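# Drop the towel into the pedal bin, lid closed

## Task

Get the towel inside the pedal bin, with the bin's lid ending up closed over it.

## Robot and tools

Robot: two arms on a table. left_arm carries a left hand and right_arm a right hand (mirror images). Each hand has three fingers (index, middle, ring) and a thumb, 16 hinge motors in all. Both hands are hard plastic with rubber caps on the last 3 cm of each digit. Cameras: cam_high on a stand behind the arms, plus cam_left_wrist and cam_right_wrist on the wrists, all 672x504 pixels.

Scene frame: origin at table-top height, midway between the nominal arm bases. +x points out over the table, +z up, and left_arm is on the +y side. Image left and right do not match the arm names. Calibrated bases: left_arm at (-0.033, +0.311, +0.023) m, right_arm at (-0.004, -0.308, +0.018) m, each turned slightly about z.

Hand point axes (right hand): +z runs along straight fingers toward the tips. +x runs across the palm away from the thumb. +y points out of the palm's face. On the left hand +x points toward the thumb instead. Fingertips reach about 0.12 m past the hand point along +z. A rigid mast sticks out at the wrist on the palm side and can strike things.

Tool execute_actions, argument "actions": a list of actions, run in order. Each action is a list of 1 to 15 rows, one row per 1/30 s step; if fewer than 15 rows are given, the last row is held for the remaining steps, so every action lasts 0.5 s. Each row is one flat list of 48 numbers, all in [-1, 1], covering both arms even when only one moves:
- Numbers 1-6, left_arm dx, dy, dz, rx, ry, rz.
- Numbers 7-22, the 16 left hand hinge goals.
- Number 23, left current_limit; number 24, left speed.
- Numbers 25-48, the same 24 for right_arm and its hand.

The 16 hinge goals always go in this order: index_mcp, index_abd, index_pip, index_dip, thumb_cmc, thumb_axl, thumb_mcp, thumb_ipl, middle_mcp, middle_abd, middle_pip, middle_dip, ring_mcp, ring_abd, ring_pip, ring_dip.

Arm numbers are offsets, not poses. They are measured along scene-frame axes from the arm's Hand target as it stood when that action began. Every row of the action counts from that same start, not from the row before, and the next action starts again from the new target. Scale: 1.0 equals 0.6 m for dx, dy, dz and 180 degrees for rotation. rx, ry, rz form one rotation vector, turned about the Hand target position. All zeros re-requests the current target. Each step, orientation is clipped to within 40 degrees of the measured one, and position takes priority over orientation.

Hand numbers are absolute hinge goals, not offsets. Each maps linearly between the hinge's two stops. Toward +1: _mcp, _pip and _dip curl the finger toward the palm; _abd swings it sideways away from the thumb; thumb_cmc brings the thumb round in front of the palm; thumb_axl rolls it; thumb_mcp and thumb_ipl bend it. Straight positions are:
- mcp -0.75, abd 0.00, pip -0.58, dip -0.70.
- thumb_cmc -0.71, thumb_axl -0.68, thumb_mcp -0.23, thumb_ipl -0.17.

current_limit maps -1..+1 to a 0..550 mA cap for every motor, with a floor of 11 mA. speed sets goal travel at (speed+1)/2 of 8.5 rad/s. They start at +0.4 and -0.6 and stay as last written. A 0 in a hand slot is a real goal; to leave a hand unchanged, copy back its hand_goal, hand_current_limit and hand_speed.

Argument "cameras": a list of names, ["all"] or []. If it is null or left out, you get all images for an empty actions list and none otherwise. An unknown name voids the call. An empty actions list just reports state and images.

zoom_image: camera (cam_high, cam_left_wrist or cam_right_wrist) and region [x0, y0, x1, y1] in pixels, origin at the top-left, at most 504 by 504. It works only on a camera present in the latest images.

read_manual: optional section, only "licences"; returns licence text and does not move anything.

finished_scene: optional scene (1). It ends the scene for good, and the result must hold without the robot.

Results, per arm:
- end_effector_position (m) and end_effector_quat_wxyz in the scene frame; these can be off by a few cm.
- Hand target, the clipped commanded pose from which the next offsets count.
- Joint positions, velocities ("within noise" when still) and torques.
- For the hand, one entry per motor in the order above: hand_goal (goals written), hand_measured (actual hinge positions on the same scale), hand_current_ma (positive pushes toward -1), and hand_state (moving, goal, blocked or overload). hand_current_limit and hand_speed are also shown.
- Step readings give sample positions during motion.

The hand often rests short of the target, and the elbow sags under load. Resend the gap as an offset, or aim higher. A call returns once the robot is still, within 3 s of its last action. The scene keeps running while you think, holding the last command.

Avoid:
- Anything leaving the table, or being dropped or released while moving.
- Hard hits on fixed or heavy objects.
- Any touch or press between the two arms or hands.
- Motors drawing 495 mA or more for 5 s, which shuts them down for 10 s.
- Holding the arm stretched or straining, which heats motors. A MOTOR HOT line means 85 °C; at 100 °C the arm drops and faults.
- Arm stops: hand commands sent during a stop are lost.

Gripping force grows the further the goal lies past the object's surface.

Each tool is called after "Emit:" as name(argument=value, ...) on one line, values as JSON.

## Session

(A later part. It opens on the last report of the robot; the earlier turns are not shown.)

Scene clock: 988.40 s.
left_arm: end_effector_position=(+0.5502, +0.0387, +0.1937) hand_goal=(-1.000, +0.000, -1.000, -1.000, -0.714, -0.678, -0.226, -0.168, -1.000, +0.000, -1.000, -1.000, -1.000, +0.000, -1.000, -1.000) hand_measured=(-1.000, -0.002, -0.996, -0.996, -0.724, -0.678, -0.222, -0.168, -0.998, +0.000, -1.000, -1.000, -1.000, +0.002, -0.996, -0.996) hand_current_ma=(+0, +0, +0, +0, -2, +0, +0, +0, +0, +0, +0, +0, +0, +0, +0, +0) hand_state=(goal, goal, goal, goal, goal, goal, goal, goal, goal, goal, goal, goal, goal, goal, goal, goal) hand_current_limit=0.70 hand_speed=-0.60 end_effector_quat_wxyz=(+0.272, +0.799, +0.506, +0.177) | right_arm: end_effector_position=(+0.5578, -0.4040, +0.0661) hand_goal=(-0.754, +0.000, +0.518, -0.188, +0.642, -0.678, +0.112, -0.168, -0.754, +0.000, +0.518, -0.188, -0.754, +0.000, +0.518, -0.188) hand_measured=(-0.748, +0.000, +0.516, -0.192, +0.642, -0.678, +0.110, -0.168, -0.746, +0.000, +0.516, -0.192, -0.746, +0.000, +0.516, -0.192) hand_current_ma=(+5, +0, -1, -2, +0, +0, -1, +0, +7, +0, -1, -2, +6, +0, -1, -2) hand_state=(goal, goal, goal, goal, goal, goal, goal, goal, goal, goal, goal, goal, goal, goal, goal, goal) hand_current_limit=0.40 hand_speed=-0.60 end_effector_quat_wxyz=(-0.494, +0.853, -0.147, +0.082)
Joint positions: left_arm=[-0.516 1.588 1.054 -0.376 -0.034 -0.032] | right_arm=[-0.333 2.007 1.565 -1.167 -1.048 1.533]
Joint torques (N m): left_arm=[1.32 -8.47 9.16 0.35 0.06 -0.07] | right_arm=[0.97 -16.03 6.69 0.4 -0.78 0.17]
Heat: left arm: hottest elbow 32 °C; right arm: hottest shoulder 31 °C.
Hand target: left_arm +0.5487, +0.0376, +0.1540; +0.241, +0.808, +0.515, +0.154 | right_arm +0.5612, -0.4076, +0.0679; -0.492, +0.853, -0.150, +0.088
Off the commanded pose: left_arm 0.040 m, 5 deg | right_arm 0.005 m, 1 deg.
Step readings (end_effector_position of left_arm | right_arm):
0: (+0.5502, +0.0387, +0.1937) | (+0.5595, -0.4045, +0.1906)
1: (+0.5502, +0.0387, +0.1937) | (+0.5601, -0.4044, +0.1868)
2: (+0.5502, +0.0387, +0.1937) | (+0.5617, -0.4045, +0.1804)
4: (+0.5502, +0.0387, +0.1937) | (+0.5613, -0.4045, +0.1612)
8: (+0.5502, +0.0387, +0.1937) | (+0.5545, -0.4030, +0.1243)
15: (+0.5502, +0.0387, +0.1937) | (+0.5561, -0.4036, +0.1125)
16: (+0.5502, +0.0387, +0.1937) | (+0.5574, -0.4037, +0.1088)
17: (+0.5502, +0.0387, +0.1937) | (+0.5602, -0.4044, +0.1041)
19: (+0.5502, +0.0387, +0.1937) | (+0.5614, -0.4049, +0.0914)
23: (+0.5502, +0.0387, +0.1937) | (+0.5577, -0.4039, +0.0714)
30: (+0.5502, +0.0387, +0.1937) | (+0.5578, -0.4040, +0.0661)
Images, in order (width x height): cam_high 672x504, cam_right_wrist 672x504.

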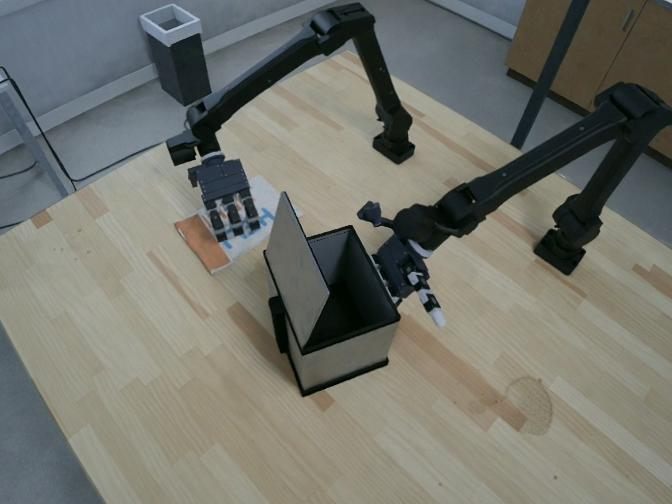

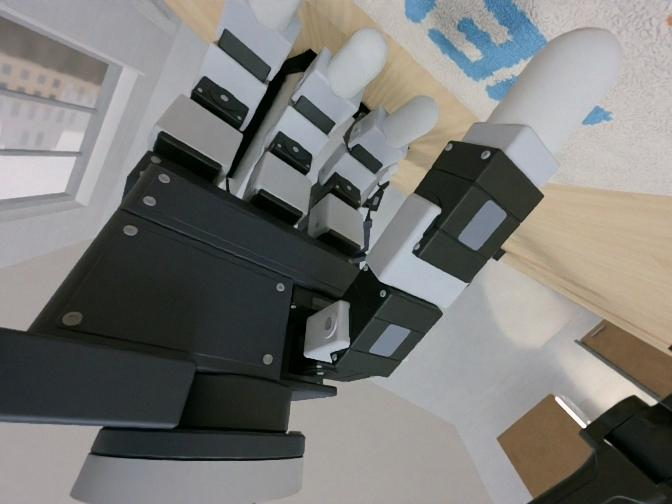

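Emit:
execute_actions(actions=[[[0,0,0,0,0,0,-1,0,-1,-1,-0.714,-0.678,-0.226,-0.168,-1,0,-1,-1,-1,0,-1,-1,0.7,-0.6,0,-0.003,-0.05,0,0,0,-0.753,0,0.518,-0.188,0.643,-0.678,0.112,-0.168,-0.753,0,0.518,-0.188,-0.753,0,0.518,-0.188,0.4,-0.6]],[[0,0,0,0,0,0,-1,0,-1,-1,-0.714,-0.678,-0.226,-0.168,-1,0,-1,-1,-1,0,-1,-1,0.7,-0.6,0,0,-0.012,0,0,0,-0.753,0,0.518,-0.188,0.643,-0.678,0.112,-0.168,-0.753,0,0.518,-0.188,-0.753,0,0.518,-0.188,0.4,-0.6]]], cameras=["cam_high", "cam_right_wrist"])

Emit:
zoom_image(camera="cam_high", region=[150, 110, 330, 290])

Scene clock: 1008.97 s.
left_arm: end_effector_position=(+0.5502, +0.0387, +0.1937) hand_goal=(-1.000, +0.000, -1.000, -1.000, -0.714, -0.678, -0.226, -0.168, -1.000, +0.000, -1.000, -1.000, -1.000, +0.000, -1.000, -1.000) hand_measured=(-1.000, -0.002, -0.996, -0.996, -0.724, -0.678, -0.222, -0.168, -0.998, +0.000, -1.000, -1.000, -1.000, +0.002, -0.996, -0.996) hand_current_ma=(+0, +0, +0, +0, -2, +0, +0, +0, +0, +0, +0, +0, +0, +0, +0, +0) hand_state=(goal, goal, goal, goal, goal, goal, goal, goal, goal, goal, goal, goal, goal, goal, goal, goal) hand_current_limit=0.70 hand_speed=-0.60 end_effector_quat_wxyz=(+0.272, +0.799, +0.506, +0.177) | right_arm: end_effector_position=(+0.5618, -0.4054, +0.0407) hand_goal=(-0.754, +0.000, +0.518, -0.188, +0.642, -0.678, +0.112, -0.168, -0.754, +0.000, +0.518, -0.188, -0.754, +0.000, +0.518, -0.188) hand_measured=(-0.748, +0.000, +0.516, -0.192, +0.642, -0.678, +0.110, -0.168, -0.746, +0.000, +0.516, -0.192, -0.746, +0.000, +0.516, -0.192) hand_current_ma=(+5, +0, -1, -2, +0, +0, -1, +0, +7, +0, -1, -2, +6, +0, -1, -2) hand_state=(goal, goal, goal, goal, goal, goal, goal, goal, goal, goal, goal, goal, goal, goal, goal, goal) hand_current_limit=0.40 hand_speed=-0.60 end_effector_quat_wxyz=(-0.492, +0.854, -0.143, +0.090)
Joint positions: left_arm=[-0.516 1.588 1.054 -0.376 -0.034 -0.032] | right_arm=[-0.333 2.036 1.541 -1.094 -1.048 1.533]
Joint torques (N m): left_arm=[1.55 -8.47 9.2 0.31 0.04 -0.07] | right_arm=[1.2 -15.68 6.17 0.39 -0.81 0.13]
Heat: left arm: hottest elbow 32 °C; right arm: hottest shoulder 31 °C.
Hand target: left_arm +0.5487, +0.0376, +0.1540; +0.241, +0.808, +0.515, +0.154 | right_arm +0.5611, -0.4094, +0.0305; -0.492, +0.853, -0.150, +0.088
Off the commanded pose: left_arm 0.040 m, 5 deg | right_arm 0.011 m, 1 deg.
Step readings (end_effector_position of left_arm | right_arm):
0: (+0.5502, +0.0387, +0.1937) | (+0.5578, -0.4040, +0.0661)
1: (+0.5502, +0.0387, +0.1937) | (+0.5586, -0.4042, +0.0642)
2: (+0.5502, +0.0387, +0.1937) | (+0.5607, -0.4050, +0.0626)
4: (+0.5502, +0.0387, +0.1937) | (+0.5624, -0.4057, +0.0571)
8: (+0.5502, +0.0387, +0.1937) | (+0.5607, -0.4050, +0.0464)
15: (+0.5502, +0.0387, +0.1937) | (+0.5597, -0.4047, +0.0426)
16: (+0.5502, +0.0387, +0.1937) | (+0.5603, -0.4049, +0.0424)
17: (+0.5502, +0.0387, +0.1937) | (+0.5607, -0.4050, +0.0420)
19: (+0.5502, +0.0387, +0.1937) | (+0.5614, -0.4053, +0.0410)
23: (+0.5502, +0.0387, +0.1937) | (+0.5617, -0.4054, +0.0407)
30: (+0.5502, +0.0387, +0.1937) | (+0.5618, -0.4054, +0.0407)
Images, in order (width x height): cam_high 672x504, cam_right_wrist 672x504.

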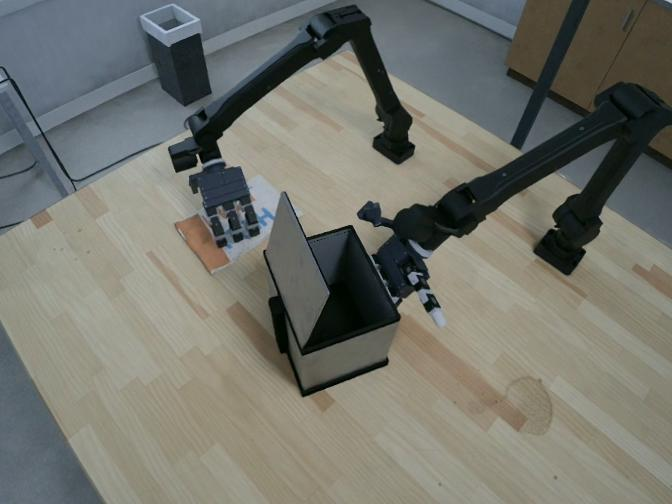

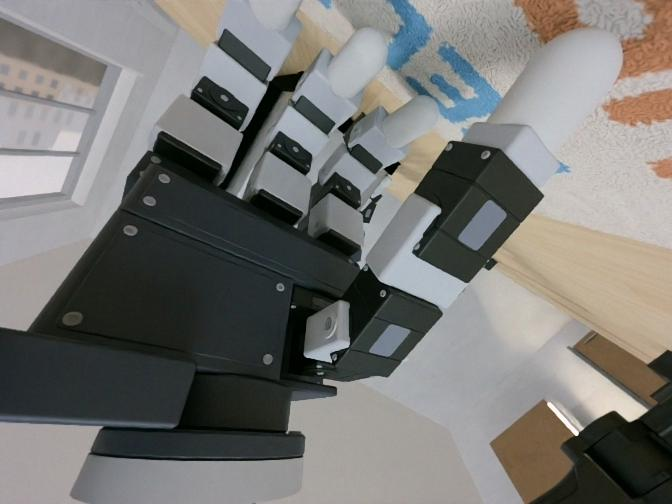

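Scaled by 2.800 from the camera's 672x504 image, which has a finer 960x720 frame.

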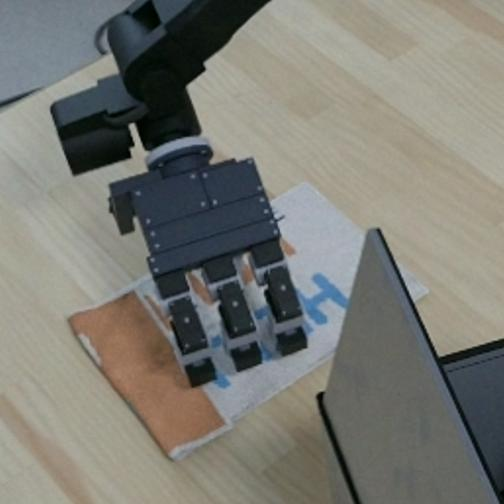

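Emit:
execute_actions(actions=[[[0,0,0,0,0,0,-1,0,-1,-1,-0.714,-0.678,-0.226,-0.168,-1,0,-1,-1,-1,0,-1,-1,0.7,-0.6,0,0,-0.012,0,0,0,-0.55,0,0.45,-0.188,0.643,-0.678,0.16,-0.168,-0.55,0,0.45,-0.188,-0.55,0,0.45,-0.188,0.7,-0.7],[0,0,0,0,0,0,-1,0,-1,-1,-0.714,-0.678,-0.226,-0.168,-1,0,-1,-1,-1,0,-1,-1,0.7,-0.6,0,0,-0.012,0,0,0,-0.35,0,0.35,-0.15,0.643,-0.678,0.2,-0.168,-0.35,0,0.35,-0.15,-0.35,0,0.35,-0.15,0.7,-0.7]],[[0,0,0,0,0,0,-1,0,-1,-1,-0.714,-0.678,-0.226,-0.168,-1,0,-1,-1,-1,0,-1,-1,0.7,-0.6,0,0,0,0,0,0,-0.1,0,0.2,-0.12,0.643,-0.678,0.26,-0.168,-0.1,0,0.2,-0.12,-0.1,0,0.2,-0.12,0.7,-0.7]],[[0,0,0,0,0,0,-1,0,-1,-1,-0.714,-0.678,-0.226,-0.168,-1,0,-1,-1,-1,0,-1,-1,0.7,-0.6,0,0,0,0,0,0,0.1,0,0.25,-0.05,0.643,-0.678,0.32,-0.168,0.1,0,0.25,-0.05,0.1,0,0.25,-0.05,0.7,-0.7]]], cameras=["cam_high", "cam_right_wrist"])

Emit:
zoom_image(camera="cam_high", region=[150, 110, 330, 290])

Scene clock: 1030.57 s.
left_arm: end_effector_position=(+0.5502, +0.0387, +0.1937) hand_goal=(-1.000, +0.000, -1.000, -1.000, -0.714, -0.678, -0.226, -0.168, -1.000, +0.000, -1.000, -1.000, -1.000, +0.000, -1.000, -1.000) hand_measured=(-1.000, -0.002, -0.996, -0.996, -0.724, -0.678, -0.222, -0.168, -0.998, +0.000, -1.000, -1.000, -1.000, +0.002, -0.996, -0.996) hand_current_ma=(+0, +0, +0, +0, -2, +0, +0, +0, +0, +0, +0, +0, +0, +0, +0, +0) hand_state=(goal, goal, goal, goal, goal, goal, goal, goal, goal, goal, goal, goal, goal, goal, goal, goal) hand_current_limit=0.70 hand_speed=-0.60 end_effector_quat_wxyz=(+0.272, +0.799, +0.506, +0.177) | right_arm: end_effector_position=(+0.5645, -0.4050, +0.0378) hand_goal=(+0.100, +0.000, +0.250, -0.050, +0.642, -0.678, +0.320, -0.168, +0.100, +0.000, +0.250, -0.050, +0.100, +0.000, +0.250, -0.050) hand_measured=(+0.038, -0.012, +0.208, -0.070, +0.662, -0.668, +0.276, -0.176, +0.092, +0.000, +0.244, -0.054, +0.098, +0.000, +0.248, -0.054) hand_current_ma=(-153, -9, -77, -25, +28, +13, -121, -12, -8, +0, -5, -2, -1, +0, -1, -2) hand_state=(blocked, goal, blocked, goal, blocked, goal, blocked, goal, goal, goal, goal, goal, goal, goal, goal, goal) hand_current_limit=0.70 hand_speed=-0.70 end_effector_quat_wxyz=(-0.494, +0.853, -0.139, +0.095)
Joint positions: left_arm=[-0.516 1.588 1.054 -0.376 -0.034 -0.032] | right_arm=[-0.332 2.04 1.538 -1.077 -1.054 1.533]
Joint torques (N m): left_arm=[1.32 -8.47 9.13 0.25 0.06 -0.08] | right_arm=[0.79 -14.74 6.11 0.4 -0.48 0.11]
Heat: left arm: hottest elbow 32 °C; right arm: hottest shoulder 31 °C.
Hand target: left_arm +0.5487, +0.0376, +0.1540; +0.241, +0.808, +0.515, +0.154 | right_arm +0.5612, -0.4094, +0.0235; -0.492, +0.853, -0.150, +0.088
Off the commanded pose: left_arm 0.040 m, 5 deg | right_arm 0.015 m, 1 deg.
Step readings (end_effector_position of left_arm | right_arm):
0: (+0.5502, +0.0387, +0.1937) | (+0.5618, -0.4054, +0.0407)
1: (+0.5502, +0.0387, +0.1937) | (+0.5620, -0.4055, +0.0401)
2: (+0.5502, +0.0387, +0.1937) | (+0.5625, -0.4057, +0.0397)
4: (+0.5502, +0.0387, +0.1937) | (+0.5633, -0.4056, +0.0384)
8: (+0.5502, +0.0387, +0.1937) | (+0.5646, -0.4036, +0.0394)
15: (+0.5502, +0.0387, +0.1937) | (+0.5642, -0.4050, +0.0380)
16: (+0.5502, +0.0387, +0.1937) | (+0.5642, -0.4050, +0.0380)
17: (+0.5502, +0.0387, +0.1937) | (+0.5643, -0.4048, +0.0382)
19: (+0.5502, +0.0387, +0.1937) | (+0.5646, -0.4039, +0.0388)
23: (+0.5502, +0.0387, +0.1937) | (+0.5650, -0.4031, +0.0394)
30: (+0.5502, +0.0387, +0.1937) | (+0.5654, -0.4029, +0.0396)
31: (+0.5502, +0.0387, +0.1937) | (+0.5654, -0.4029, +0.0396)
32: (+0.5502, +0.0387, +0.1937) | (+0.5654, -0.4029, +0.0396)
34: (+0.5502, +0.0387, +0.1937) | (+0.5653, -0.4030, +0.0395)
38: (+0.5502, +0.0387, +0.1937) | (+0.5646, -0.4047, +0.0380)
45: (+0.5502, +0.0387, +0.1937) | (+0.5645, -0.4050, +0.0378)
Images, in order (width x height): cam_high 672x504, cam_right_wrist 672x504.

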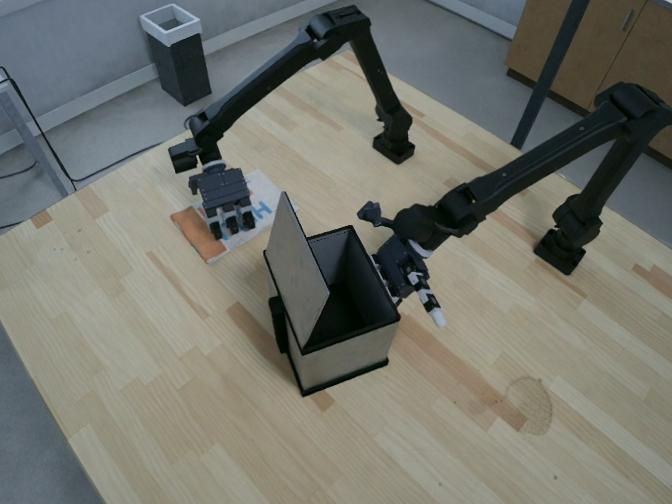

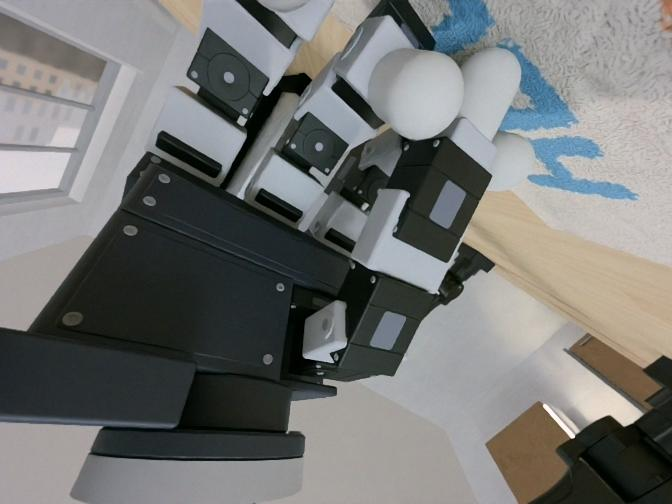

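Scaled by 2.800 from the camera's 672x504 image, which has a finer 960x720 frame.

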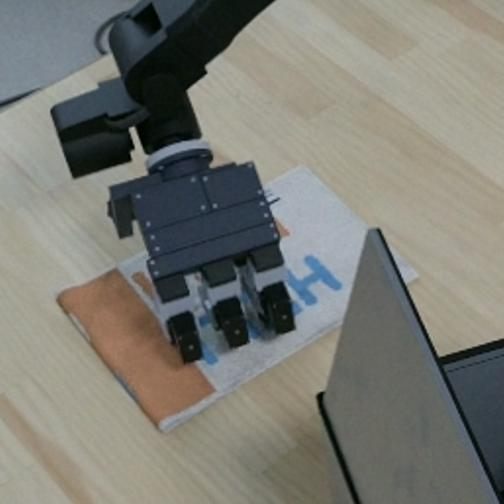

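Emit:
execute_actions(actions=[[[0,0,0,0,0,0,-1,0,-1,-1,-0.714,-0.678,-0.226,-0.168,-1,0,-1,-1,-1,0,-1,-1,0.7,-0.6,0,0,0.02,0,0,0,-0.3,0,0.4,-0.1,0.643,-0.678,0.2,-0.168,-0.3,0,0.4,-0.1,-0.3,0,0.4,-0.1,0.6,-0.4],[0,0,0,0,0,0,-1,0,-1,-1,-0.714,-0.678,-0.226,-0.168,-1,0,-1,-1,-1,0,-1,-1,0.7,-0.6,-0.003,-0.025,0.09,0,0,0,-1,0,0.518,-0.4,0.643,-0.678,0.112,-0.168,-1,0,0.518,-0.4,-1,0,0.518,-0.4,0.6,-0.4]],[[0,0,0,0,0,0,-1,0,-1,-1,-0.714,-0.678,-0.226,-0.168,-1,0,-1,-1,-1,0,-1,-1,0.7,-0.6,-0.003,-0.025,0.0,0,0,0,-1,0,0.518,-0.4,0.643,-0.678,0.112,-0.168,-1,0,0.518,-0.4,-1,0,0.518,-0.4,0.6,-0.4]],[[0,0,0,0,0,0,-1,0,-1,-1,-0.714,-0.678,-0.226,-0.168,-1,0,-1,-1,-1,0,-1,-1,0.7,-0.6,0,0,-0.07,0,0,0,-1,0,0.518,-0.4,0.643,-0.678,0.112,-0.168,-1,0,0.518,-0.4,-1,0,0.518,-0.4,0.6,-0.4]]], cameras=["cam_high", "cam_right_wrist"])

Emit:
zoom_image(camera="cam_high", region=[150, 110, 330, 290])

Scene clock: 1078.53 s.
left_arm: end_effector_position=(+0.5502, +0.0387, +0.1937) hand_goal=(-1.000, +0.000, -1.000, -1.000, -0.714, -0.678, -0.226, -0.168, -1.000, +0.000, -1.000, -1.000, -1.000, +0.000, -1.000, -1.000) hand_measured=(-1.000, -0.002, -0.996, -0.996, -0.724, -0.678, -0.222, -0.168, -0.998, +0.000, -1.000, -1.000, -1.000, +0.002, -0.996, -0.996) hand_current_ma=(+0, +0, +0, +0, -2, +0, +0, +0, +0, +0, +0, +0, +0, +0, +0, +0) hand_state=(goal, goal, goal, goal, goal, goal, goal, goal, goal, goal, goal, goal, goal, goal, goal, goal) hand_current_limit=0.70 hand_speed=-0.60 end_effector_quat_wxyz=(+0.272, +0.799, +0.506, +0.177) | right_arm: end_effector_position=(+0.5544, -0.4344, +0.0397) hand_goal=(-1.000, +0.000, +0.518, -0.400, +0.642, -0.678, +0.112, -0.168, -1.000, +0.000, +0.518, -0.400, -1.000, +0.000, +0.518, -0.400) hand_measured=(-0.986, -0.002, +0.516, -0.398, +0.642, -0.676, +0.114, -0.168, -0.982, +0.000, +0.516, -0.398, -0.992, +0.000, +0.520, -0.398) hand_current_ma=(+18, -1, -1, +1, +0, +1, +1, +0, +23, +0, -1, +1, +8, +0, +1, +1) hand_state=(goal, goal, goal, goal, goal, goal, goal, goal, goal, goal, goal, goal, goal, goal, goal, goal) hand_current_limit=0.60 hand_speed=-0.40 end_effector_quat_wxyz=(-0.494, +0.852, -0.154, +0.081)
Joint positions: left_arm=[-0.516 1.588 1.054 -0.376 -0.034 -0.032] | right_arm=[-0.383 2.073 1.596 -1.21 -1.044 1.453]
Joint torques (N m): left_arm=[1.44 -8.29 9.14 0.34 0.07 -0.08] | right_arm=[0.97 -16.73 6.58 0.09 -0.83 -0.04]
Heat: left arm: hottest elbow 32 °C; right arm: hottest shoulder 30 °C.
Hand target: left_arm +0.5487, +0.0376, +0.1540; +0.241, +0.808, +0.515, +0.154 | right_arm +0.5575, -0.4396, +0.0354; -0.492, +0.853, -0.150, +0.088
Off the commanded pose: left_arm 0.040 m, 5 deg | right_arm 0.007 m, 1 deg.
Step readings (end_effector_position of left_arm | right_arm):
0: (+0.5502, +0.0387, +0.1937) | (+0.5645, -0.4050, +0.0378)
1: (+0.5502, +0.0387, +0.1937) | (+0.5644, -0.4051, +0.0378)
2: (+0.5502, +0.0387, +0.1937) | (+0.5607, -0.4052, +0.0391)
4: (+0.5502, +0.0387, +0.1937) | (+0.5508, -0.4051, +0.0445)
8: (+0.5502, +0.0387, +0.1937) | (+0.5423, -0.4098, +0.0514)
15: (+0.5502, +0.0387, +0.1937) | (+0.5427, -0.4146, +0.0533)
16: (+0.5502, +0.0387, +0.1937) | (+0.5417, -0.4159, +0.0542)
17: (+0.5502, +0.0387, +0.1937) | (+0.5408, -0.4164, +0.0557)
19: (+0.5502, +0.0387, +0.1937) | (+0.5412, -0.4189, +0.0594)
23: (+0.5502, +0.0387, +0.1937) | (+0.5442, -0.4259, +0.0635)
30: (+0.5502, +0.0387, +0.1937) | (+0.5439, -0.4298, +0.0640)
31: (+0.5502, +0.0387, +0.1937) | (+0.5464, -0.4309, +0.0624)
32: (+0.5502, +0.0387, +0.1937) | (+0.5494, -0.4321, +0.0608)
34: (+0.5502, +0.0387, +0.1937) | (+0.5541, -0.4341, +0.0549)
38: (+0.5502, +0.0387, +0.1937) | (+0.5550, -0.4345, +0.0437)
45: (+0.5502, +0.0387, +0.1937) | (+0.5544, -0.4344, +0.0397)
Images, in order (width x height): cam_high 672x504, cam_right_wrist 672x504.

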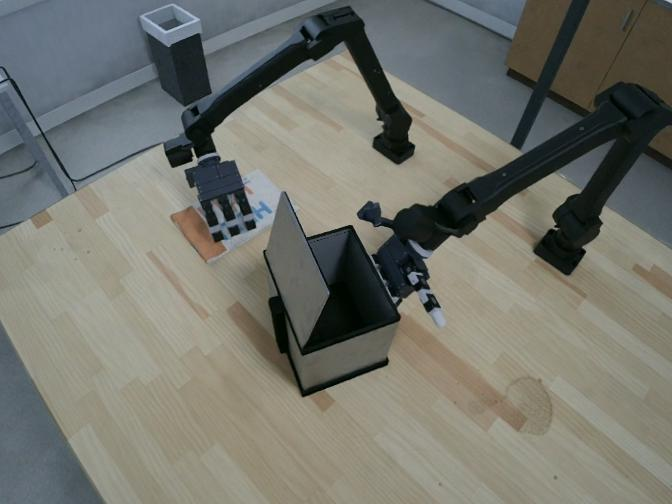

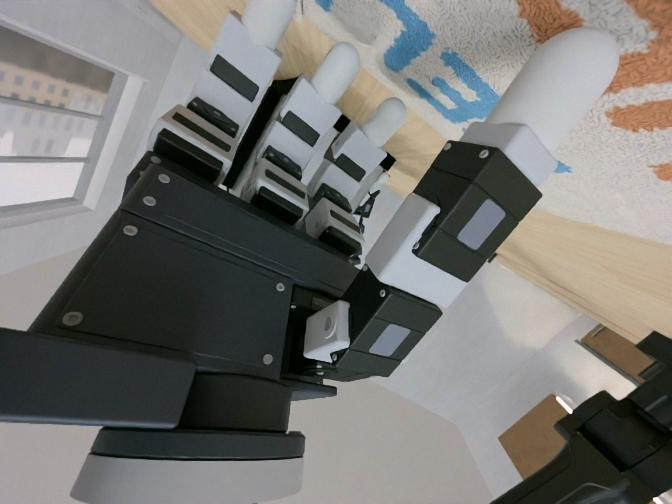

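Scaled by 2.800 from the camera's 672x504 image, which has a finer 960x720 frame.

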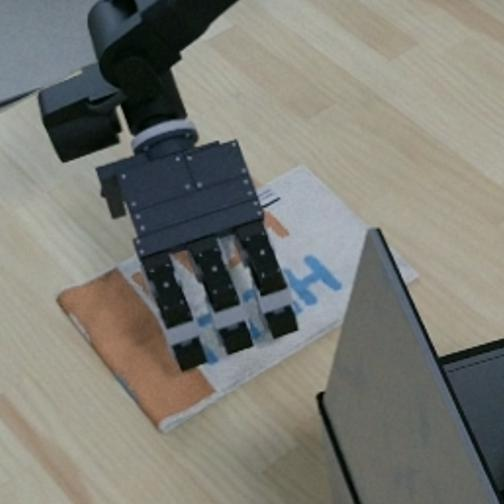

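Emit:
execute_actions(actions=[[[0,0,0,0,0,0,-1,0,-1,-1,-0.714,-0.678,-0.226,-0.168,-1,0,-1,-1,-1,0,-1,-1,0.7,-0.6,0,0,-0.03,0,0,0,-1,0,0.518,-0.4,0.643,-0.678,0.112,-0.168,-1,0,0.518,-0.4,-1,0,0.518,-0.4,0.6,-0.4],[0,0,0,0,0,0,-1,0,-1,-1,-0.714,-0.678,-0.226,-0.168,-1,0,-1,-1,-1,0,-1,-1,0.7,-0.6,0,0,-0.065,0,0,0,-0.9,0,0.518,-0.35,0.643,-0.678,0.13,-0.168,-0.9,0,0.518,-0.35,-0.9,0,0.518,-0.35,0.6,-0.7]],[[0,0,0,0,0,0,-1,0,-1,-1,-0.714,-0.678,-0.226,-0.168,-1,0,-1,-1,-1,0,-1,-1,0.7,-0.6,0,0,-0.01,0,0,0,-0.753,0,0.518,-0.188,0.643,-0.678,0.14,-0.168,-0.753,0,0.518,-0.188,-0.753,0,0.518,-0.188,0.6,-0.7]],[[0,0,0,0,0,0,-1,0,-1,-1,-0.714,-0.678,-0.226,-0.168,-1,0,-1,-1,-1,0,-1,-1,0.7,-0.6,0,0,0,0,0,0,-0.41,0,0.33,0,0.643,-0.678,0.17,-0.168,-0.41,0,0.33,0,-0.41,0,0.33,0,0.6,-0.7]]], cameras=["cam_high", "cam_right_wrist"])

Emit:
zoom_image(camera="cam_high", region=[150, 110, 330, 290])

Scene clock: 1092.87 s.
left_arm: end_effector_position=(+0.5502, +0.0387, +0.1937) hand_goal=(-1.000, +0.000, -1.000, -1.000, -0.714, -0.678, -0.226, -0.168, -1.000, +0.000, -1.000, -1.000, -1.000, +0.000, -1.000, -1.000) hand_measured=(-1.000, -0.002, -0.996, -0.996, -0.724, -0.678, -0.222, -0.168, -0.998, +0.000, -1.000, -1.000, -1.000, +0.002, -0.996, -0.996) hand_current_ma=(+0, +0, +0, +0, -2, +0, +0, +0, +0, +0, +0, +0, +0, +0, +0, +0) hand_state=(goal, goal, goal, goal, goal, goal, goal, goal, goal, goal, goal, goal, goal, goal, goal, goal) hand_current_limit=0.70 hand_speed=-0.60 end_effector_quat_wxyz=(+0.272, +0.799, +0.506, +0.177) | right_arm: end_effector_position=(+0.5636, -0.4374, +0.0326) hand_goal=(-0.410, +0.000, +0.330, +0.000, +0.642, -0.678, +0.170, -0.168, -0.410, +0.000, +0.330, +0.000, -0.410, +0.000, +0.330, +0.000) hand_measured=(-0.408, -0.002, +0.332, -0.004, +0.614, -0.690, +0.146, -0.184, -0.408, +0.000, +0.332, -0.004, -0.412, -0.002, +0.334, +0.006) hand_current_ma=(+0, -1, +0, -2, -44, -18, -53, -27, +1, +0, +1, -2, +0, -1, +3, +5) hand_state=(goal, goal, goal, goal, blocked, goal, blocked, goal, goal, goal, goal, goal, goal, goal, goal, goal) hand_current_limit=0.60 hand_speed=-0.70 end_effector_quat_wxyz=(-0.494, +0.851, -0.147, +0.103)
Joint positions: left_arm=[-0.516 1.588 1.054 -0.376 -0.034 -0.032] | right_arm=[-0.385 2.076 1.582 -1.14 -1.057 1.464]
Joint torques (N m): left_arm=[1.38 -8.41 9.18 0.28 0.04 -0.07] | right_arm=[0.97 -12.75 4.92 1.06 -0.35 -0.2]
Heat: left arm: hottest elbow 32 °C; right arm: hottest shoulder 30 °C.
Hand target: left_arm +0.5487, +0.0376, +0.1540; +0.241, +0.808, +0.515, +0.154 | right_arm +0.5575, -0.4394, -0.0096; -0.492, +0.853, -0.150, +0.088
Off the commanded pose: left_arm 0.040 m, 5 deg | right_arm 0.043 m, 2 deg.
Step readings (end_effector_position of left_arm | right_arm):
0: (+0.5502, +0.0387, +0.1937) | (+0.5544, -0.4344, +0.0397)
1: (+0.5502, +0.0387, +0.1937) | (+0.5551, -0.4346, +0.0387)
2: (+0.5502, +0.0387, +0.1937) | (+0.5568, -0.4350, +0.0363)
4: (+0.5502, +0.0387, +0.1937) | (+0.5598, -0.4341, +0.0333)
8: (+0.5502, +0.0387, +0.1937) | (+0.5615, -0.4345, +0.0334)
15: (+0.5502, +0.0387, +0.1937) | (+0.5616, -0.4345, +0.0334)
16: (+0.5502, +0.0387, +0.1937) | (+0.5621, -0.4345, +0.0334)
17: (+0.5502, +0.0387, +0.1937) | (+0.5627, -0.4346, +0.0334)
19: (+0.5502, +0.0387, +0.1937) | (+0.5639, -0.4351, +0.0333)
23: (+0.5502, +0.0387, +0.1937) | (+0.5642, -0.4352, +0.0332)
30: (+0.5502, +0.0387, +0.1937) | (+0.5642, -0.4352, +0.0333)
31: (+0.5502, +0.0387, +0.1937) | (+0.5642, -0.4352, +0.0333)
32: (+0.5502, +0.0387, +0.1937) | (+0.5641, -0.4353, +0.0332)
34: (+0.5502, +0.0387, +0.1937) | (+0.5643, -0.4353, +0.0332)
38: (+0.5502, +0.0387, +0.1937) | (+0.5646, -0.4354, +0.0332)
45: (+0.5502, +0.0387, +0.1937) | (+0.5636, -0.4374, +0.0326)
Images, in order (width x height): cam_high 672x504, cam_right_wrist 672x504.

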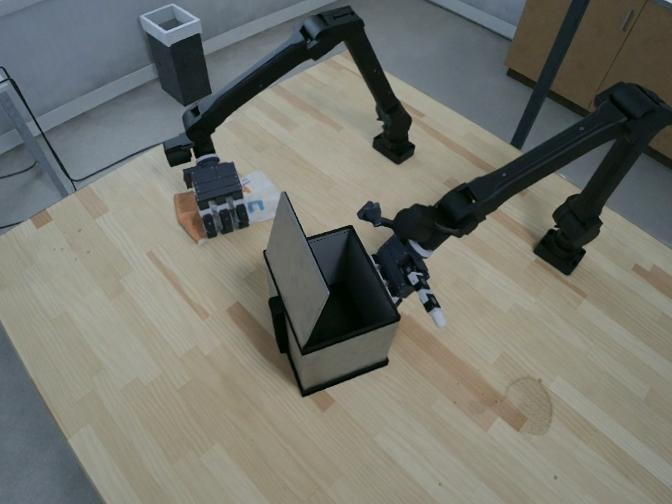

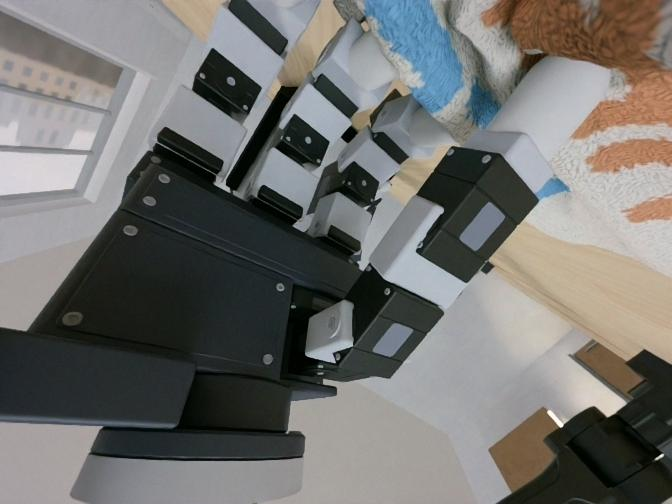

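Scaled by 2.800 from the camera's 672x504 image, which has a finer 960x720 frame.

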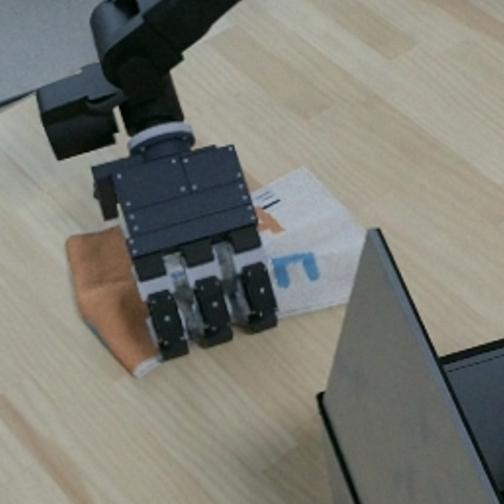

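Emit:
execute_actions(actions=[[[0,0,0,0,0,0,-1,0,-1,-1,-0.714,-0.678,-0.226,-0.168,-1,0,-1,-1,-1,0,-1,-1,0.7,-0.6,0,0,0,0,0,0,-0.2,0,0.25,-0.05,0.643,-0.678,0.2,-0.168,-0.2,0,0.25,-0.05,-0.2,0,0.25,-0.05,0.7,-0.75]],[[0,0,0,0,0,0,-1,0,-1,-1,-0.714,-0.678,-0.226,-0.168,-1,0,-1,-1,-1,0,-1,-1,0.7,-0.6,0,0,0,0,0,0,0.0,0,0.2,-0.05,0.643,-0.678,0.24,-0.168,0.0,0,0.2,-0.05,0.0,0,0.2,-0.05,0.7,-0.75]],[[0,0,0,0,0,0,-1,0,-1,-1,-0.714,-0.678,-0.226,-0.168,-1,0,-1,-1,-1,0,-1,-1,0.7,-0.6,0,0,0.01,0,0,0,0.15,0,0.25,0,0.643,-0.678,0.3,-0.168,0.15,0,0.25,0,0.15,0,0.25,0,0.7,-0.75]]], cameras=["cam_high", "cam_right_wrist"])

Emit:
zoom_image(camera="cam_high", region=[150, 110, 330, 290])

Scene clock: 1106.93 s.
left_arm: end_effector_position=(+0.5502, +0.0387, +0.1937) hand_goal=(-1.000, +0.000, -1.000, -1.000, -0.714, -0.678, -0.226, -0.168, -1.000, +0.000, -1.000, -1.000, -1.000, +0.000, -1.000, -1.000) hand_measured=(-1.000, -0.002, -0.996, -0.996, -0.724, -0.678, -0.222, -0.168, -0.998, +0.000, -1.000, -1.000, -1.000, +0.002, -0.996, -0.996) hand_current_ma=(+0, +0, +0, +0, -2, +0, +0, +0, +0, +0, +0, +0, +0, +0, +0, +0) hand_state=(goal, goal, goal, goal, goal, goal, goal, goal, goal, goal, goal, goal, goal, goal, goal, goal) hand_current_limit=0.70 hand_speed=-0.60 end_effector_quat_wxyz=(+0.272, +0.799, +0.506, +0.177) | right_arm: end_effector_position=(+0.5631, -0.4373, +0.0328) hand_goal=(+0.150, +0.000, +0.250, +0.000, +0.642, -0.678, +0.300, -0.168, +0.150, +0.000, +0.250, +0.000, +0.150, +0.000, +0.250, +0.000) hand_measured=(-0.080, -0.006, +0.194, -0.018, +0.624, -0.690, +0.154, -0.206, +0.136, +0.000, +0.242, -0.004, +0.142, -0.002, +0.242, -0.004) hand_current_ma=(-467, -3, -119, -23, -25, -18, -467, -105, -15, +0, -7, -2, -7, -1, -7, -2) hand_state=(blocked, goal, blocked, goal, goal, goal, blocked, blocked, goal, goal, goal, goal, goal, goal, goal, goal) hand_current_limit=0.70 hand_speed=-0.75 end_effector_quat_wxyz=(-0.495, +0.850, -0.151, +0.101)
Joint positions: left_arm=[-0.516 1.588 1.054 -0.376 -0.034 -0.032] | right_arm=[-0.386 2.076 1.582 -1.139 -1.058 1.475]
Joint torques (N m): left_arm=[1.32 -8.47 9.21 0.27 0.06 -0.08] | right_arm=[0.91 -13.22 5.35 0.61 -0.26 -0.25]
Heat: left arm: hottest elbow 32 °C; right arm: hottest shoulder 31 °C.
Hand target: left_arm +0.5487, +0.0376, +0.1540; +0.241, +0.808, +0.515, +0.154 | right_arm +0.5575, -0.4395, -0.0036; -0.492, +0.853, -0.150, +0.088
Off the commanded pose: left_arm 0.040 m, 5 deg | right_arm 0.037 m, 2 deg.
Step readings (end_effector_position of left_arm | right_arm):
0: (+0.5502, +0.0387, +0.1937) | (+0.5636, -0.4374, +0.0326)
1: (+0.5502, +0.0387, +0.1937) | (+0.5636, -0.4374, +0.0326)
2: (+0.5502, +0.0387, +0.1937) | (+0.5636, -0.4374, +0.0326)
4: (+0.5502, +0.0387, +0.1937) | (+0.5640, -0.4372, +0.0329)
8: (+0.5502, +0.0387, +0.1937) | (+0.5638, -0.4375, +0.0327)
15: (+0.5502, +0.0387, +0.1937) | (+0.5637, -0.4375, +0.0327)
16: (+0.5502, +0.0387, +0.1937) | (+0.5637, -0.4375, +0.0327)
17: (+0.5502, +0.0387, +0.1937) | (+0.5637, -0.4376, +0.0327)
19: (+0.5502, +0.0387, +0.1937) | (+0.5637, -0.4376, +0.0327)
23: (+0.5502, +0.0387, +0.1937) | (+0.5634, -0.4374, +0.0328)
30: (+0.5502, +0.0387, +0.1937) | (+0.5633, -0.4374, +0.0328)
31: (+0.5502, +0.0387, +0.1937) | (+0.5633, -0.4374, +0.0328)
32: (+0.5502, +0.0387, +0.1937) | (+0.5633, -0.4374, +0.0328)
34: (+0.5502, +0.0387, +0.1937) | (+0.5632, -0.4373, +0.0328)
38: (+0.5502, +0.0387, +0.1937) | (+0.5631, -0.4373, +0.0328)
45: (+0.5502, +0.0387, +0.1937) | (+0.5631, -0.4373, +0.0328)
Images, in order (width x height): cam_high 672x504, cam_right_wrist 672x504.

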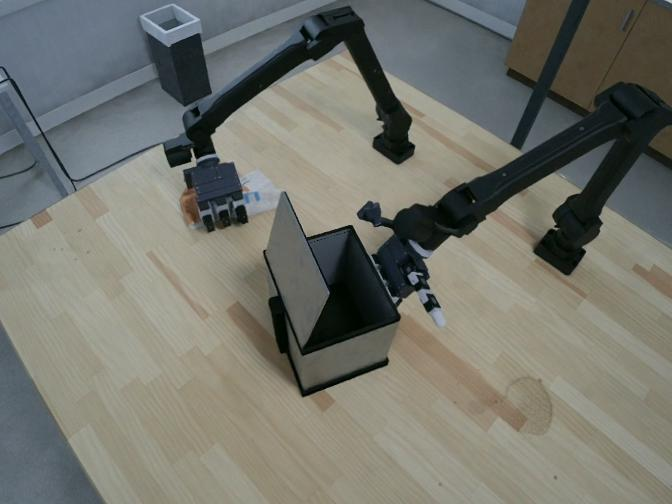

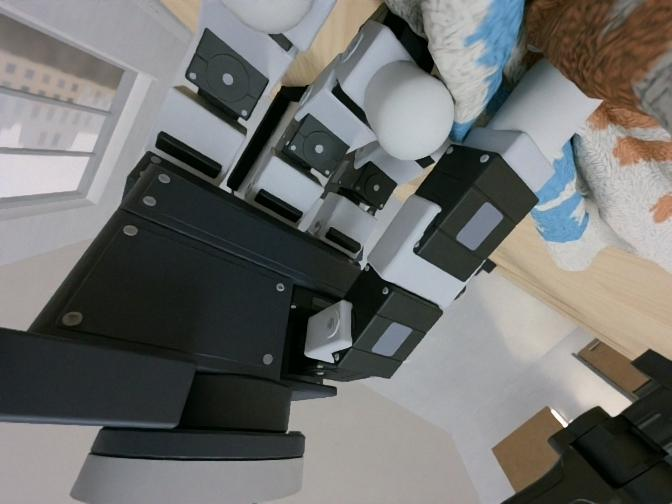

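Scaled by 2.800 from the camera's 672x504 image, which has a finer 960x720 frame.

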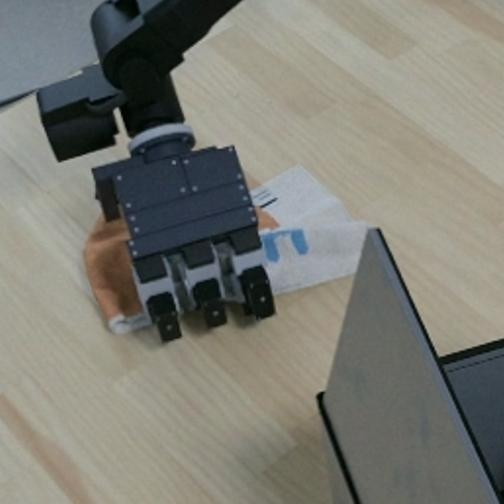

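Emit:
execute_actions(actions=[[[0,0,0,0,0,0,-1,0,-1,-1,-0.714,-0.678,-0.226,-0.168,-1,0,-1,-1,-1,0,-1,-1,0.7,-0.6,0,0,0.05,0,0,0,0.15,0,0.25,0,0.643,-0.678,0.3,-0.168,0.15,0,0.25,0,0.15,0,0.25,0,0.7,-0.75]],[[0,0,0,0,0,0,-1,0,-1,-1,-0.714,-0.678,-0.226,-0.168,-1,0,-1,-1,-1,0,-1,-1,0.7,-0.6,0,0,0.05,0,0,0,0.15,0,0.25,0,0.643,-0.678,0.3,-0.168,0.15,0,0.25,0,0.15,0,0.25,0,0.7,-0.75]],[[0,0,0,0,0,0,-1,0,-1,-1,-0.714,-0.678,-0.226,-0.168,-1,0,-1,-1,-1,0,-1,-1,0.7,-0.6,0,0,0.07,0,0,0,0.15,0,0.25,0,0.643,-0.678,0.3,-0.168,0.15,0,0.25,0,0.15,0,0.25,0,0.7,-0.75]]], cameras=["cam_high", "cam_right_wrist"])

Emit:
zoom_image(camera="cam_high", region=[150, 110, 330, 290])

Scene clock: 1125.50 s.
left_arm: end_effector_position=(+0.5502, +0.0387, +0.1937) hand_goal=(-1.000, +0.000, -1.000, -1.000, -0.714, -0.678, -0.226, -0.168, -1.000, +0.000, -1.000, -1.000, -1.000, +0.000, -1.000, -1.000) hand_measured=(-1.000, -0.002, -0.996, -0.996, -0.724, -0.678, -0.222, -0.168, -0.998, +0.000, -1.000, -1.000, -1.000, +0.002, -0.996, -0.996) hand_current_ma=(+0, +0, +0, +0, -2, +0, +0, +0, +0, +0, +0, +0, +0, +0, +0, +0) hand_state=(goal, goal, goal, goal, goal, goal, goal, goal, goal, goal, goal, goal, goal, goal, goal, goal) hand_current_limit=0.70 hand_speed=-0.60 end_effector_quat_wxyz=(+0.272, +0.799, +0.506, +0.177) | right_arm: end_effector_position=(+0.5457, -0.4323, +0.0804) hand_goal=(+0.150, +0.000, +0.250, +0.000, +0.642, -0.678, +0.300, -0.168, +0.150, +0.000, +0.250, +0.000, +0.150, +0.000, +0.250, +0.000) hand_measured=(-0.036, -0.006, +0.198, -0.014, +0.654, -0.680, +0.156, -0.206, +0.142, +0.002, +0.244, -0.002, +0.144, -0.002, +0.242, -0.004) hand_current_ma=(-468, -4, -105, -17, +14, -1, -468, -105, -8, +0, -4, -1, -5, +0, -6, -2) hand_state=(blocked, goal, blocked, goal, goal, goal, blocked, blocked, goal, goal, goal, goal, goal, goal, goal, goal) hand_current_limit=0.70 hand_speed=-0.75 end_effector_quat_wxyz=(-0.496, +0.850, -0.163, +0.069)
Joint positions: left_arm=[-0.516 1.588 1.054 -0.376 -0.034 -0.032] | right_arm=[-0.386 2.023 1.627 -1.319 -1.044 1.455]
Joint torques (N m): left_arm=[1.32 -8.53 9.14 0.29 0.06 -0.08] | right_arm=[0.91 -17.79 9.11 -0.59 -0.73 -0.02]
Heat: left arm: hottest elbow 32 °C; right arm: hottest shoulder 31 °C.
Hand target: left_arm +0.5487, +0.0376, +0.1540; +0.241, +0.808, +0.515, +0.154 | right_arm +0.5575, -0.4395, +0.0984; -0.492, +0.853, -0.150, +0.088
Off the commanded pose: left_arm 0.040 m, 5 deg | right_arm 0.023 m, 3 deg.
Step readings (end_effector_position of left_arm | right_arm):
0: (+0.5502, +0.0387, +0.1937) | (+0.5631, -0.4373, +0.0328)
1: (+0.5502, +0.0387, +0.1937) | (+0.5619, -0.4368, +0.0340)
2: (+0.5502, +0.0387, +0.1937) | (+0.5602, -0.4364, +0.0343)
4: (+0.5502, +0.0387, +0.1937) | (+0.5584, -0.4359, +0.0344)
8: (+0.5502, +0.0387, +0.1937) | (+0.5577, -0.4360, +0.0343)
15: (+0.5502, +0.0387, +0.1937) | (+0.5576, -0.4359, +0.0343)
16: (+0.5502, +0.0387, +0.1937) | (+0.5554, -0.4350, +0.0356)
17: (+0.5502, +0.0387, +0.1937) | (+0.5533, -0.4345, +0.0365)
19: (+0.5502, +0.0387, +0.1937) | (+0.5489, -0.4331, +0.0376)
23: (+0.5502, +0.0387, +0.1937) | (+0.5459, -0.4320, +0.0381)
30: (+0.5502, +0.0387, +0.1937) | (+0.5455, -0.4319, +0.0381)
31: (+0.5502, +0.0387, +0.1937) | (+0.5439, -0.4314, +0.0404)
32: (+0.5502, +0.0387, +0.1937) | (+0.5408, -0.4302, +0.0430)
34: (+0.5502, +0.0387, +0.1937) | (+0.5373, -0.4287, +0.0521)
38: (+0.5502, +0.0387, +0.1937) | (+0.5398, -0.4297, +0.0704)
45: (+0.5502, +0.0387, +0.1937) | (+0.5457, -0.4323, +0.0804)
Images, in order (width x height): cam_high 672x504, cam_right_wrist 672x504.

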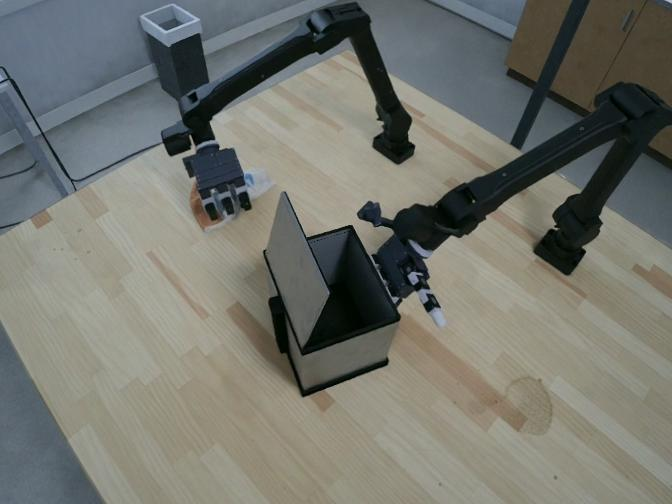

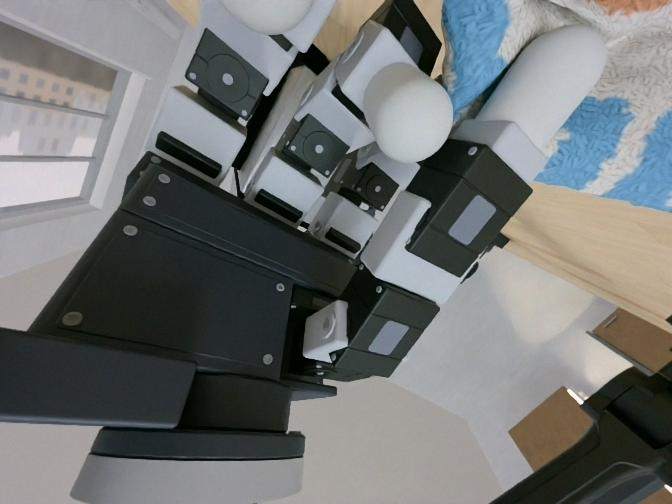

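Scaled by 2.800 from the camera's 672x504 image, which has a finer 960x720 frame.

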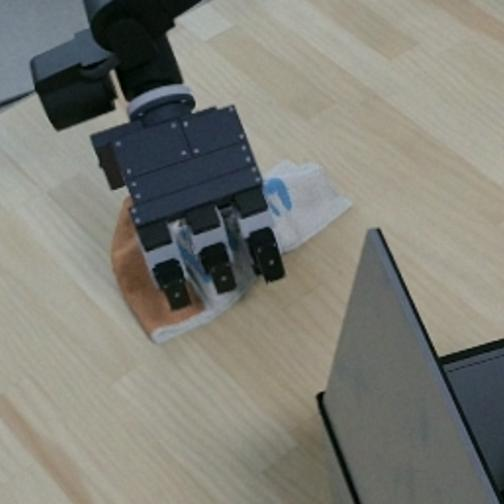

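Emit:
execute_actions(actions=[[[0,0,0,0,0,0,-1,0,-1,-1,-0.714,-0.678,-0.226,-0.168,-1,0,-1,-1,-1,0,-1,-1,0.7,-0.6,0,0,0.07,0,0,0,0.15,0,0.25,0,0.643,-0.678,0.3,-0.168,0.15,0,0.25,0,0.15,0,0.25,0,0.7,-0.75]],[[0,0,0,0,0,0,-1,0,-1,-1,-0.714,-0.678,-0.226,-0.168,-1,0,-1,-1,-1,0,-1,-1,0.7,-0.6,0,0,0.07,0,0,0,0.15,0,0.25,0,0.643,-0.678,0.3,-0.168,0.15,0,0.25,0,0.15,0,0.25,0,0.7,-0.75]],[[0,0,0,0,0,0,-1,0,-1,-1,-0.714,-0.678,-0.226,-0.168,-1,0,-1,-1,-1,0,-1,-1,0.7,-0.6,0,0,0.07,0,0,0,0.15,0,0.25,0,0.643,-0.678,0.3,-0.168,0.15,0,0.25,0,0.15,0,0.25,0,0.7,-0.75]]], cameras=["cam_high", "cam_right_wrist"])

Emit:
zoom_image(camera="cam_high", region=[130, 90, 330, 290])

Scene clock: 1140.07 s.
left_arm: end_effector_position=(+0.5502, +0.0387, +0.1937) hand_goal=(-1.000, +0.000, -1.000, -1.000, -0.714, -0.678, -0.226, -0.168, -1.000, +0.000, -1.000, -1.000, -1.000, +0.000, -1.000, -1.000) hand_measured=(-1.000, -0.002, -0.996, -0.996, -0.724, -0.678, -0.222, -0.168, -0.998, +0.000, -1.000, -1.000, -1.000, +0.002, -0.996, -0.996) hand_current_ma=(+0, +0, +0, +0, -2, +0, +0, +0, +0, +0, +0, +0, +0, +0, +0, +0) hand_state=(goal, goal, goal, goal, goal, goal, goal, goal, goal, goal, goal, goal, goal, goal, goal, goal) hand_current_limit=0.70 hand_speed=-0.60 end_effector_quat_wxyz=(+0.272, +0.799, +0.506, +0.177) | right_arm: end_effector_position=(+0.5496, -0.4343, +0.2043) hand_goal=(+0.150, +0.000, +0.250, +0.000, +0.642, -0.678, +0.300, -0.168, +0.150, +0.000, +0.250, +0.000, +0.150, +0.000, +0.250, +0.000) hand_measured=(-0.030, -0.008, +0.198, -0.014, +0.660, -0.678, +0.160, -0.206, +0.144, +0.002, +0.244, -0.002, +0.144, -0.002, +0.242, -0.004) hand_current_ma=(-467, -6, -105, -17, +22, +0, -468, -105, -5, +0, -4, -1, -4, +0, -6, -2) hand_state=(blocked, goal, blocked, goal, goal, goal, blocked, blocked, goal, goal, goal, goal, goal, goal, goal, goal) hand_current_limit=0.70 hand_speed=-0.75 end_effector_quat_wxyz=(-0.496, +0.850, -0.162, +0.068)
Joint positions: left_arm=[-0.516 1.588 1.054 -0.376 -0.034 -0.032] | right_arm=[-0.386 1.952 1.85 -1.617 -1.042 1.452]
Joint torques (N m): left_arm=[1.32 -8.41 9.2 0.29 0.05 -0.07] | right_arm=[1.03 -17.49 10.04 -0.76 -0.76 0]
Heat: left arm: hottest elbow 32 °C; right arm: hottest shoulder 31 °C.
Hand target: left_arm +0.5487, +0.0376, +0.1540; +0.241, +0.808, +0.515, +0.154 | right_arm +0.5575, -0.4395, +0.2245; -0.492, +0.853, -0.150, +0.088
Off the commanded pose: left_arm 0.040 m, 5 deg | right_arm 0.022 m, 3 deg.
Step readings (end_effector_position of left_arm | right_arm):
0: (+0.5502, +0.0387, +0.1937) | (+0.5457, -0.4323, +0.0804)
1: (+0.5502, +0.0387, +0.1937) | (+0.5444, -0.4320, +0.0831)
2: (+0.5502, +0.0387, +0.1937) | (+0.5417, -0.4308, +0.0859)
4: (+0.5502, +0.0387, +0.1937) | (+0.5398, -0.4300, +0.0952)
8: (+0.5502, +0.0387, +0.1937) | (+0.5425, -0.4312, +0.1121)
15: (+0.5502, +0.0387, +0.1937) | (+0.5462, -0.4328, +0.1199)
16: (+0.5502, +0.0387, +0.1937) | (+0.5449, -0.4324, +0.1227)
17: (+0.5502, +0.0387, +0.1937) | (+0.5425, -0.4314, +0.1262)
19: (+0.5502, +0.0387, +0.1937) | (+0.5415, -0.4309, +0.1363)
23: (+0.5502, +0.0387, +0.1937) | (+0.5457, -0.4327, +0.1543)
30: (+0.5502, +0.0387, +0.1937) | (+0.5477, -0.4335, +0.1616)
31: (+0.5502, +0.0387, +0.1937) | (+0.5467, -0.4333, +0.1648)
32: (+0.5502, +0.0387, +0.1937) | (+0.5445, -0.4323, +0.1692)
34: (+0.5502, +0.0387, +0.1937) | (+0.5442, -0.4321, +0.1805)
38: (+0.5502, +0.0387, +0.1937) | (+0.5490, -0.4341, +0.1993)
45: (+0.5502, +0.0387, +0.1937) | (+0.5497, -0.4343, +0.2043)
Images, in order (width x height): cam_high 672x504, cam_right_wrist 672x504.

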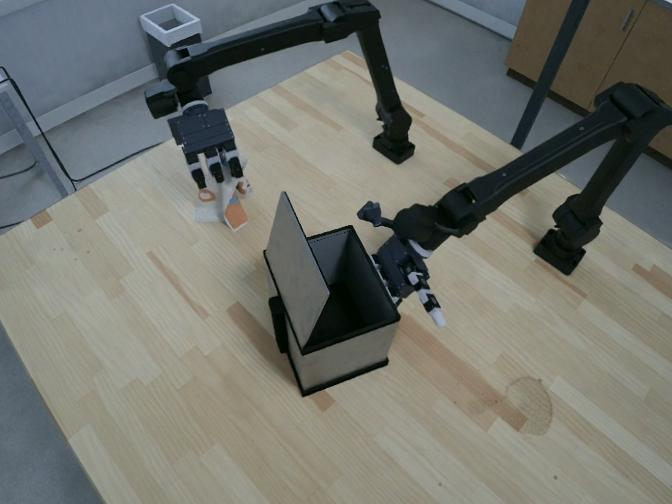

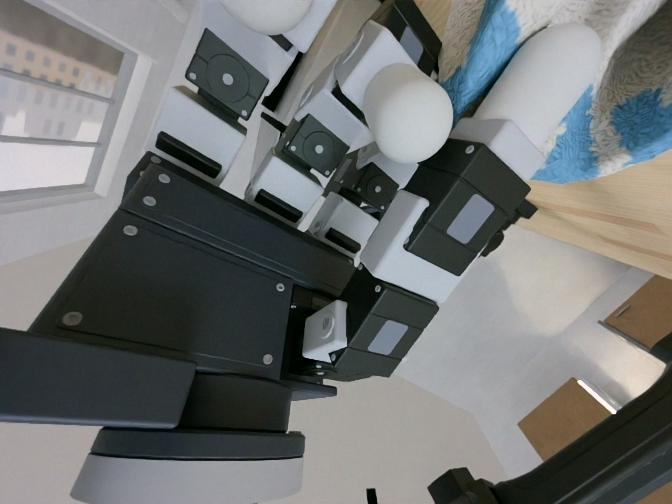

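Scaled by 2.520 from the camera's 672x504 image, which has a finer 960x720 frame.

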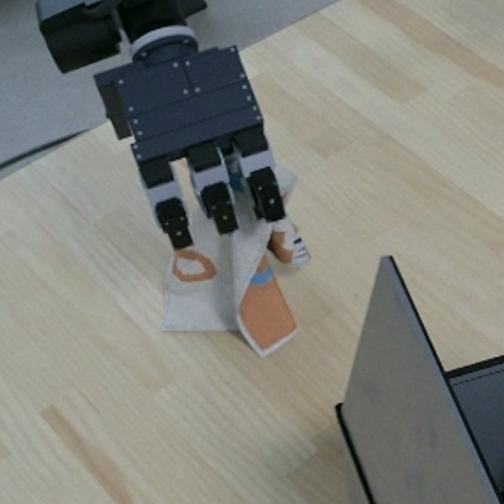

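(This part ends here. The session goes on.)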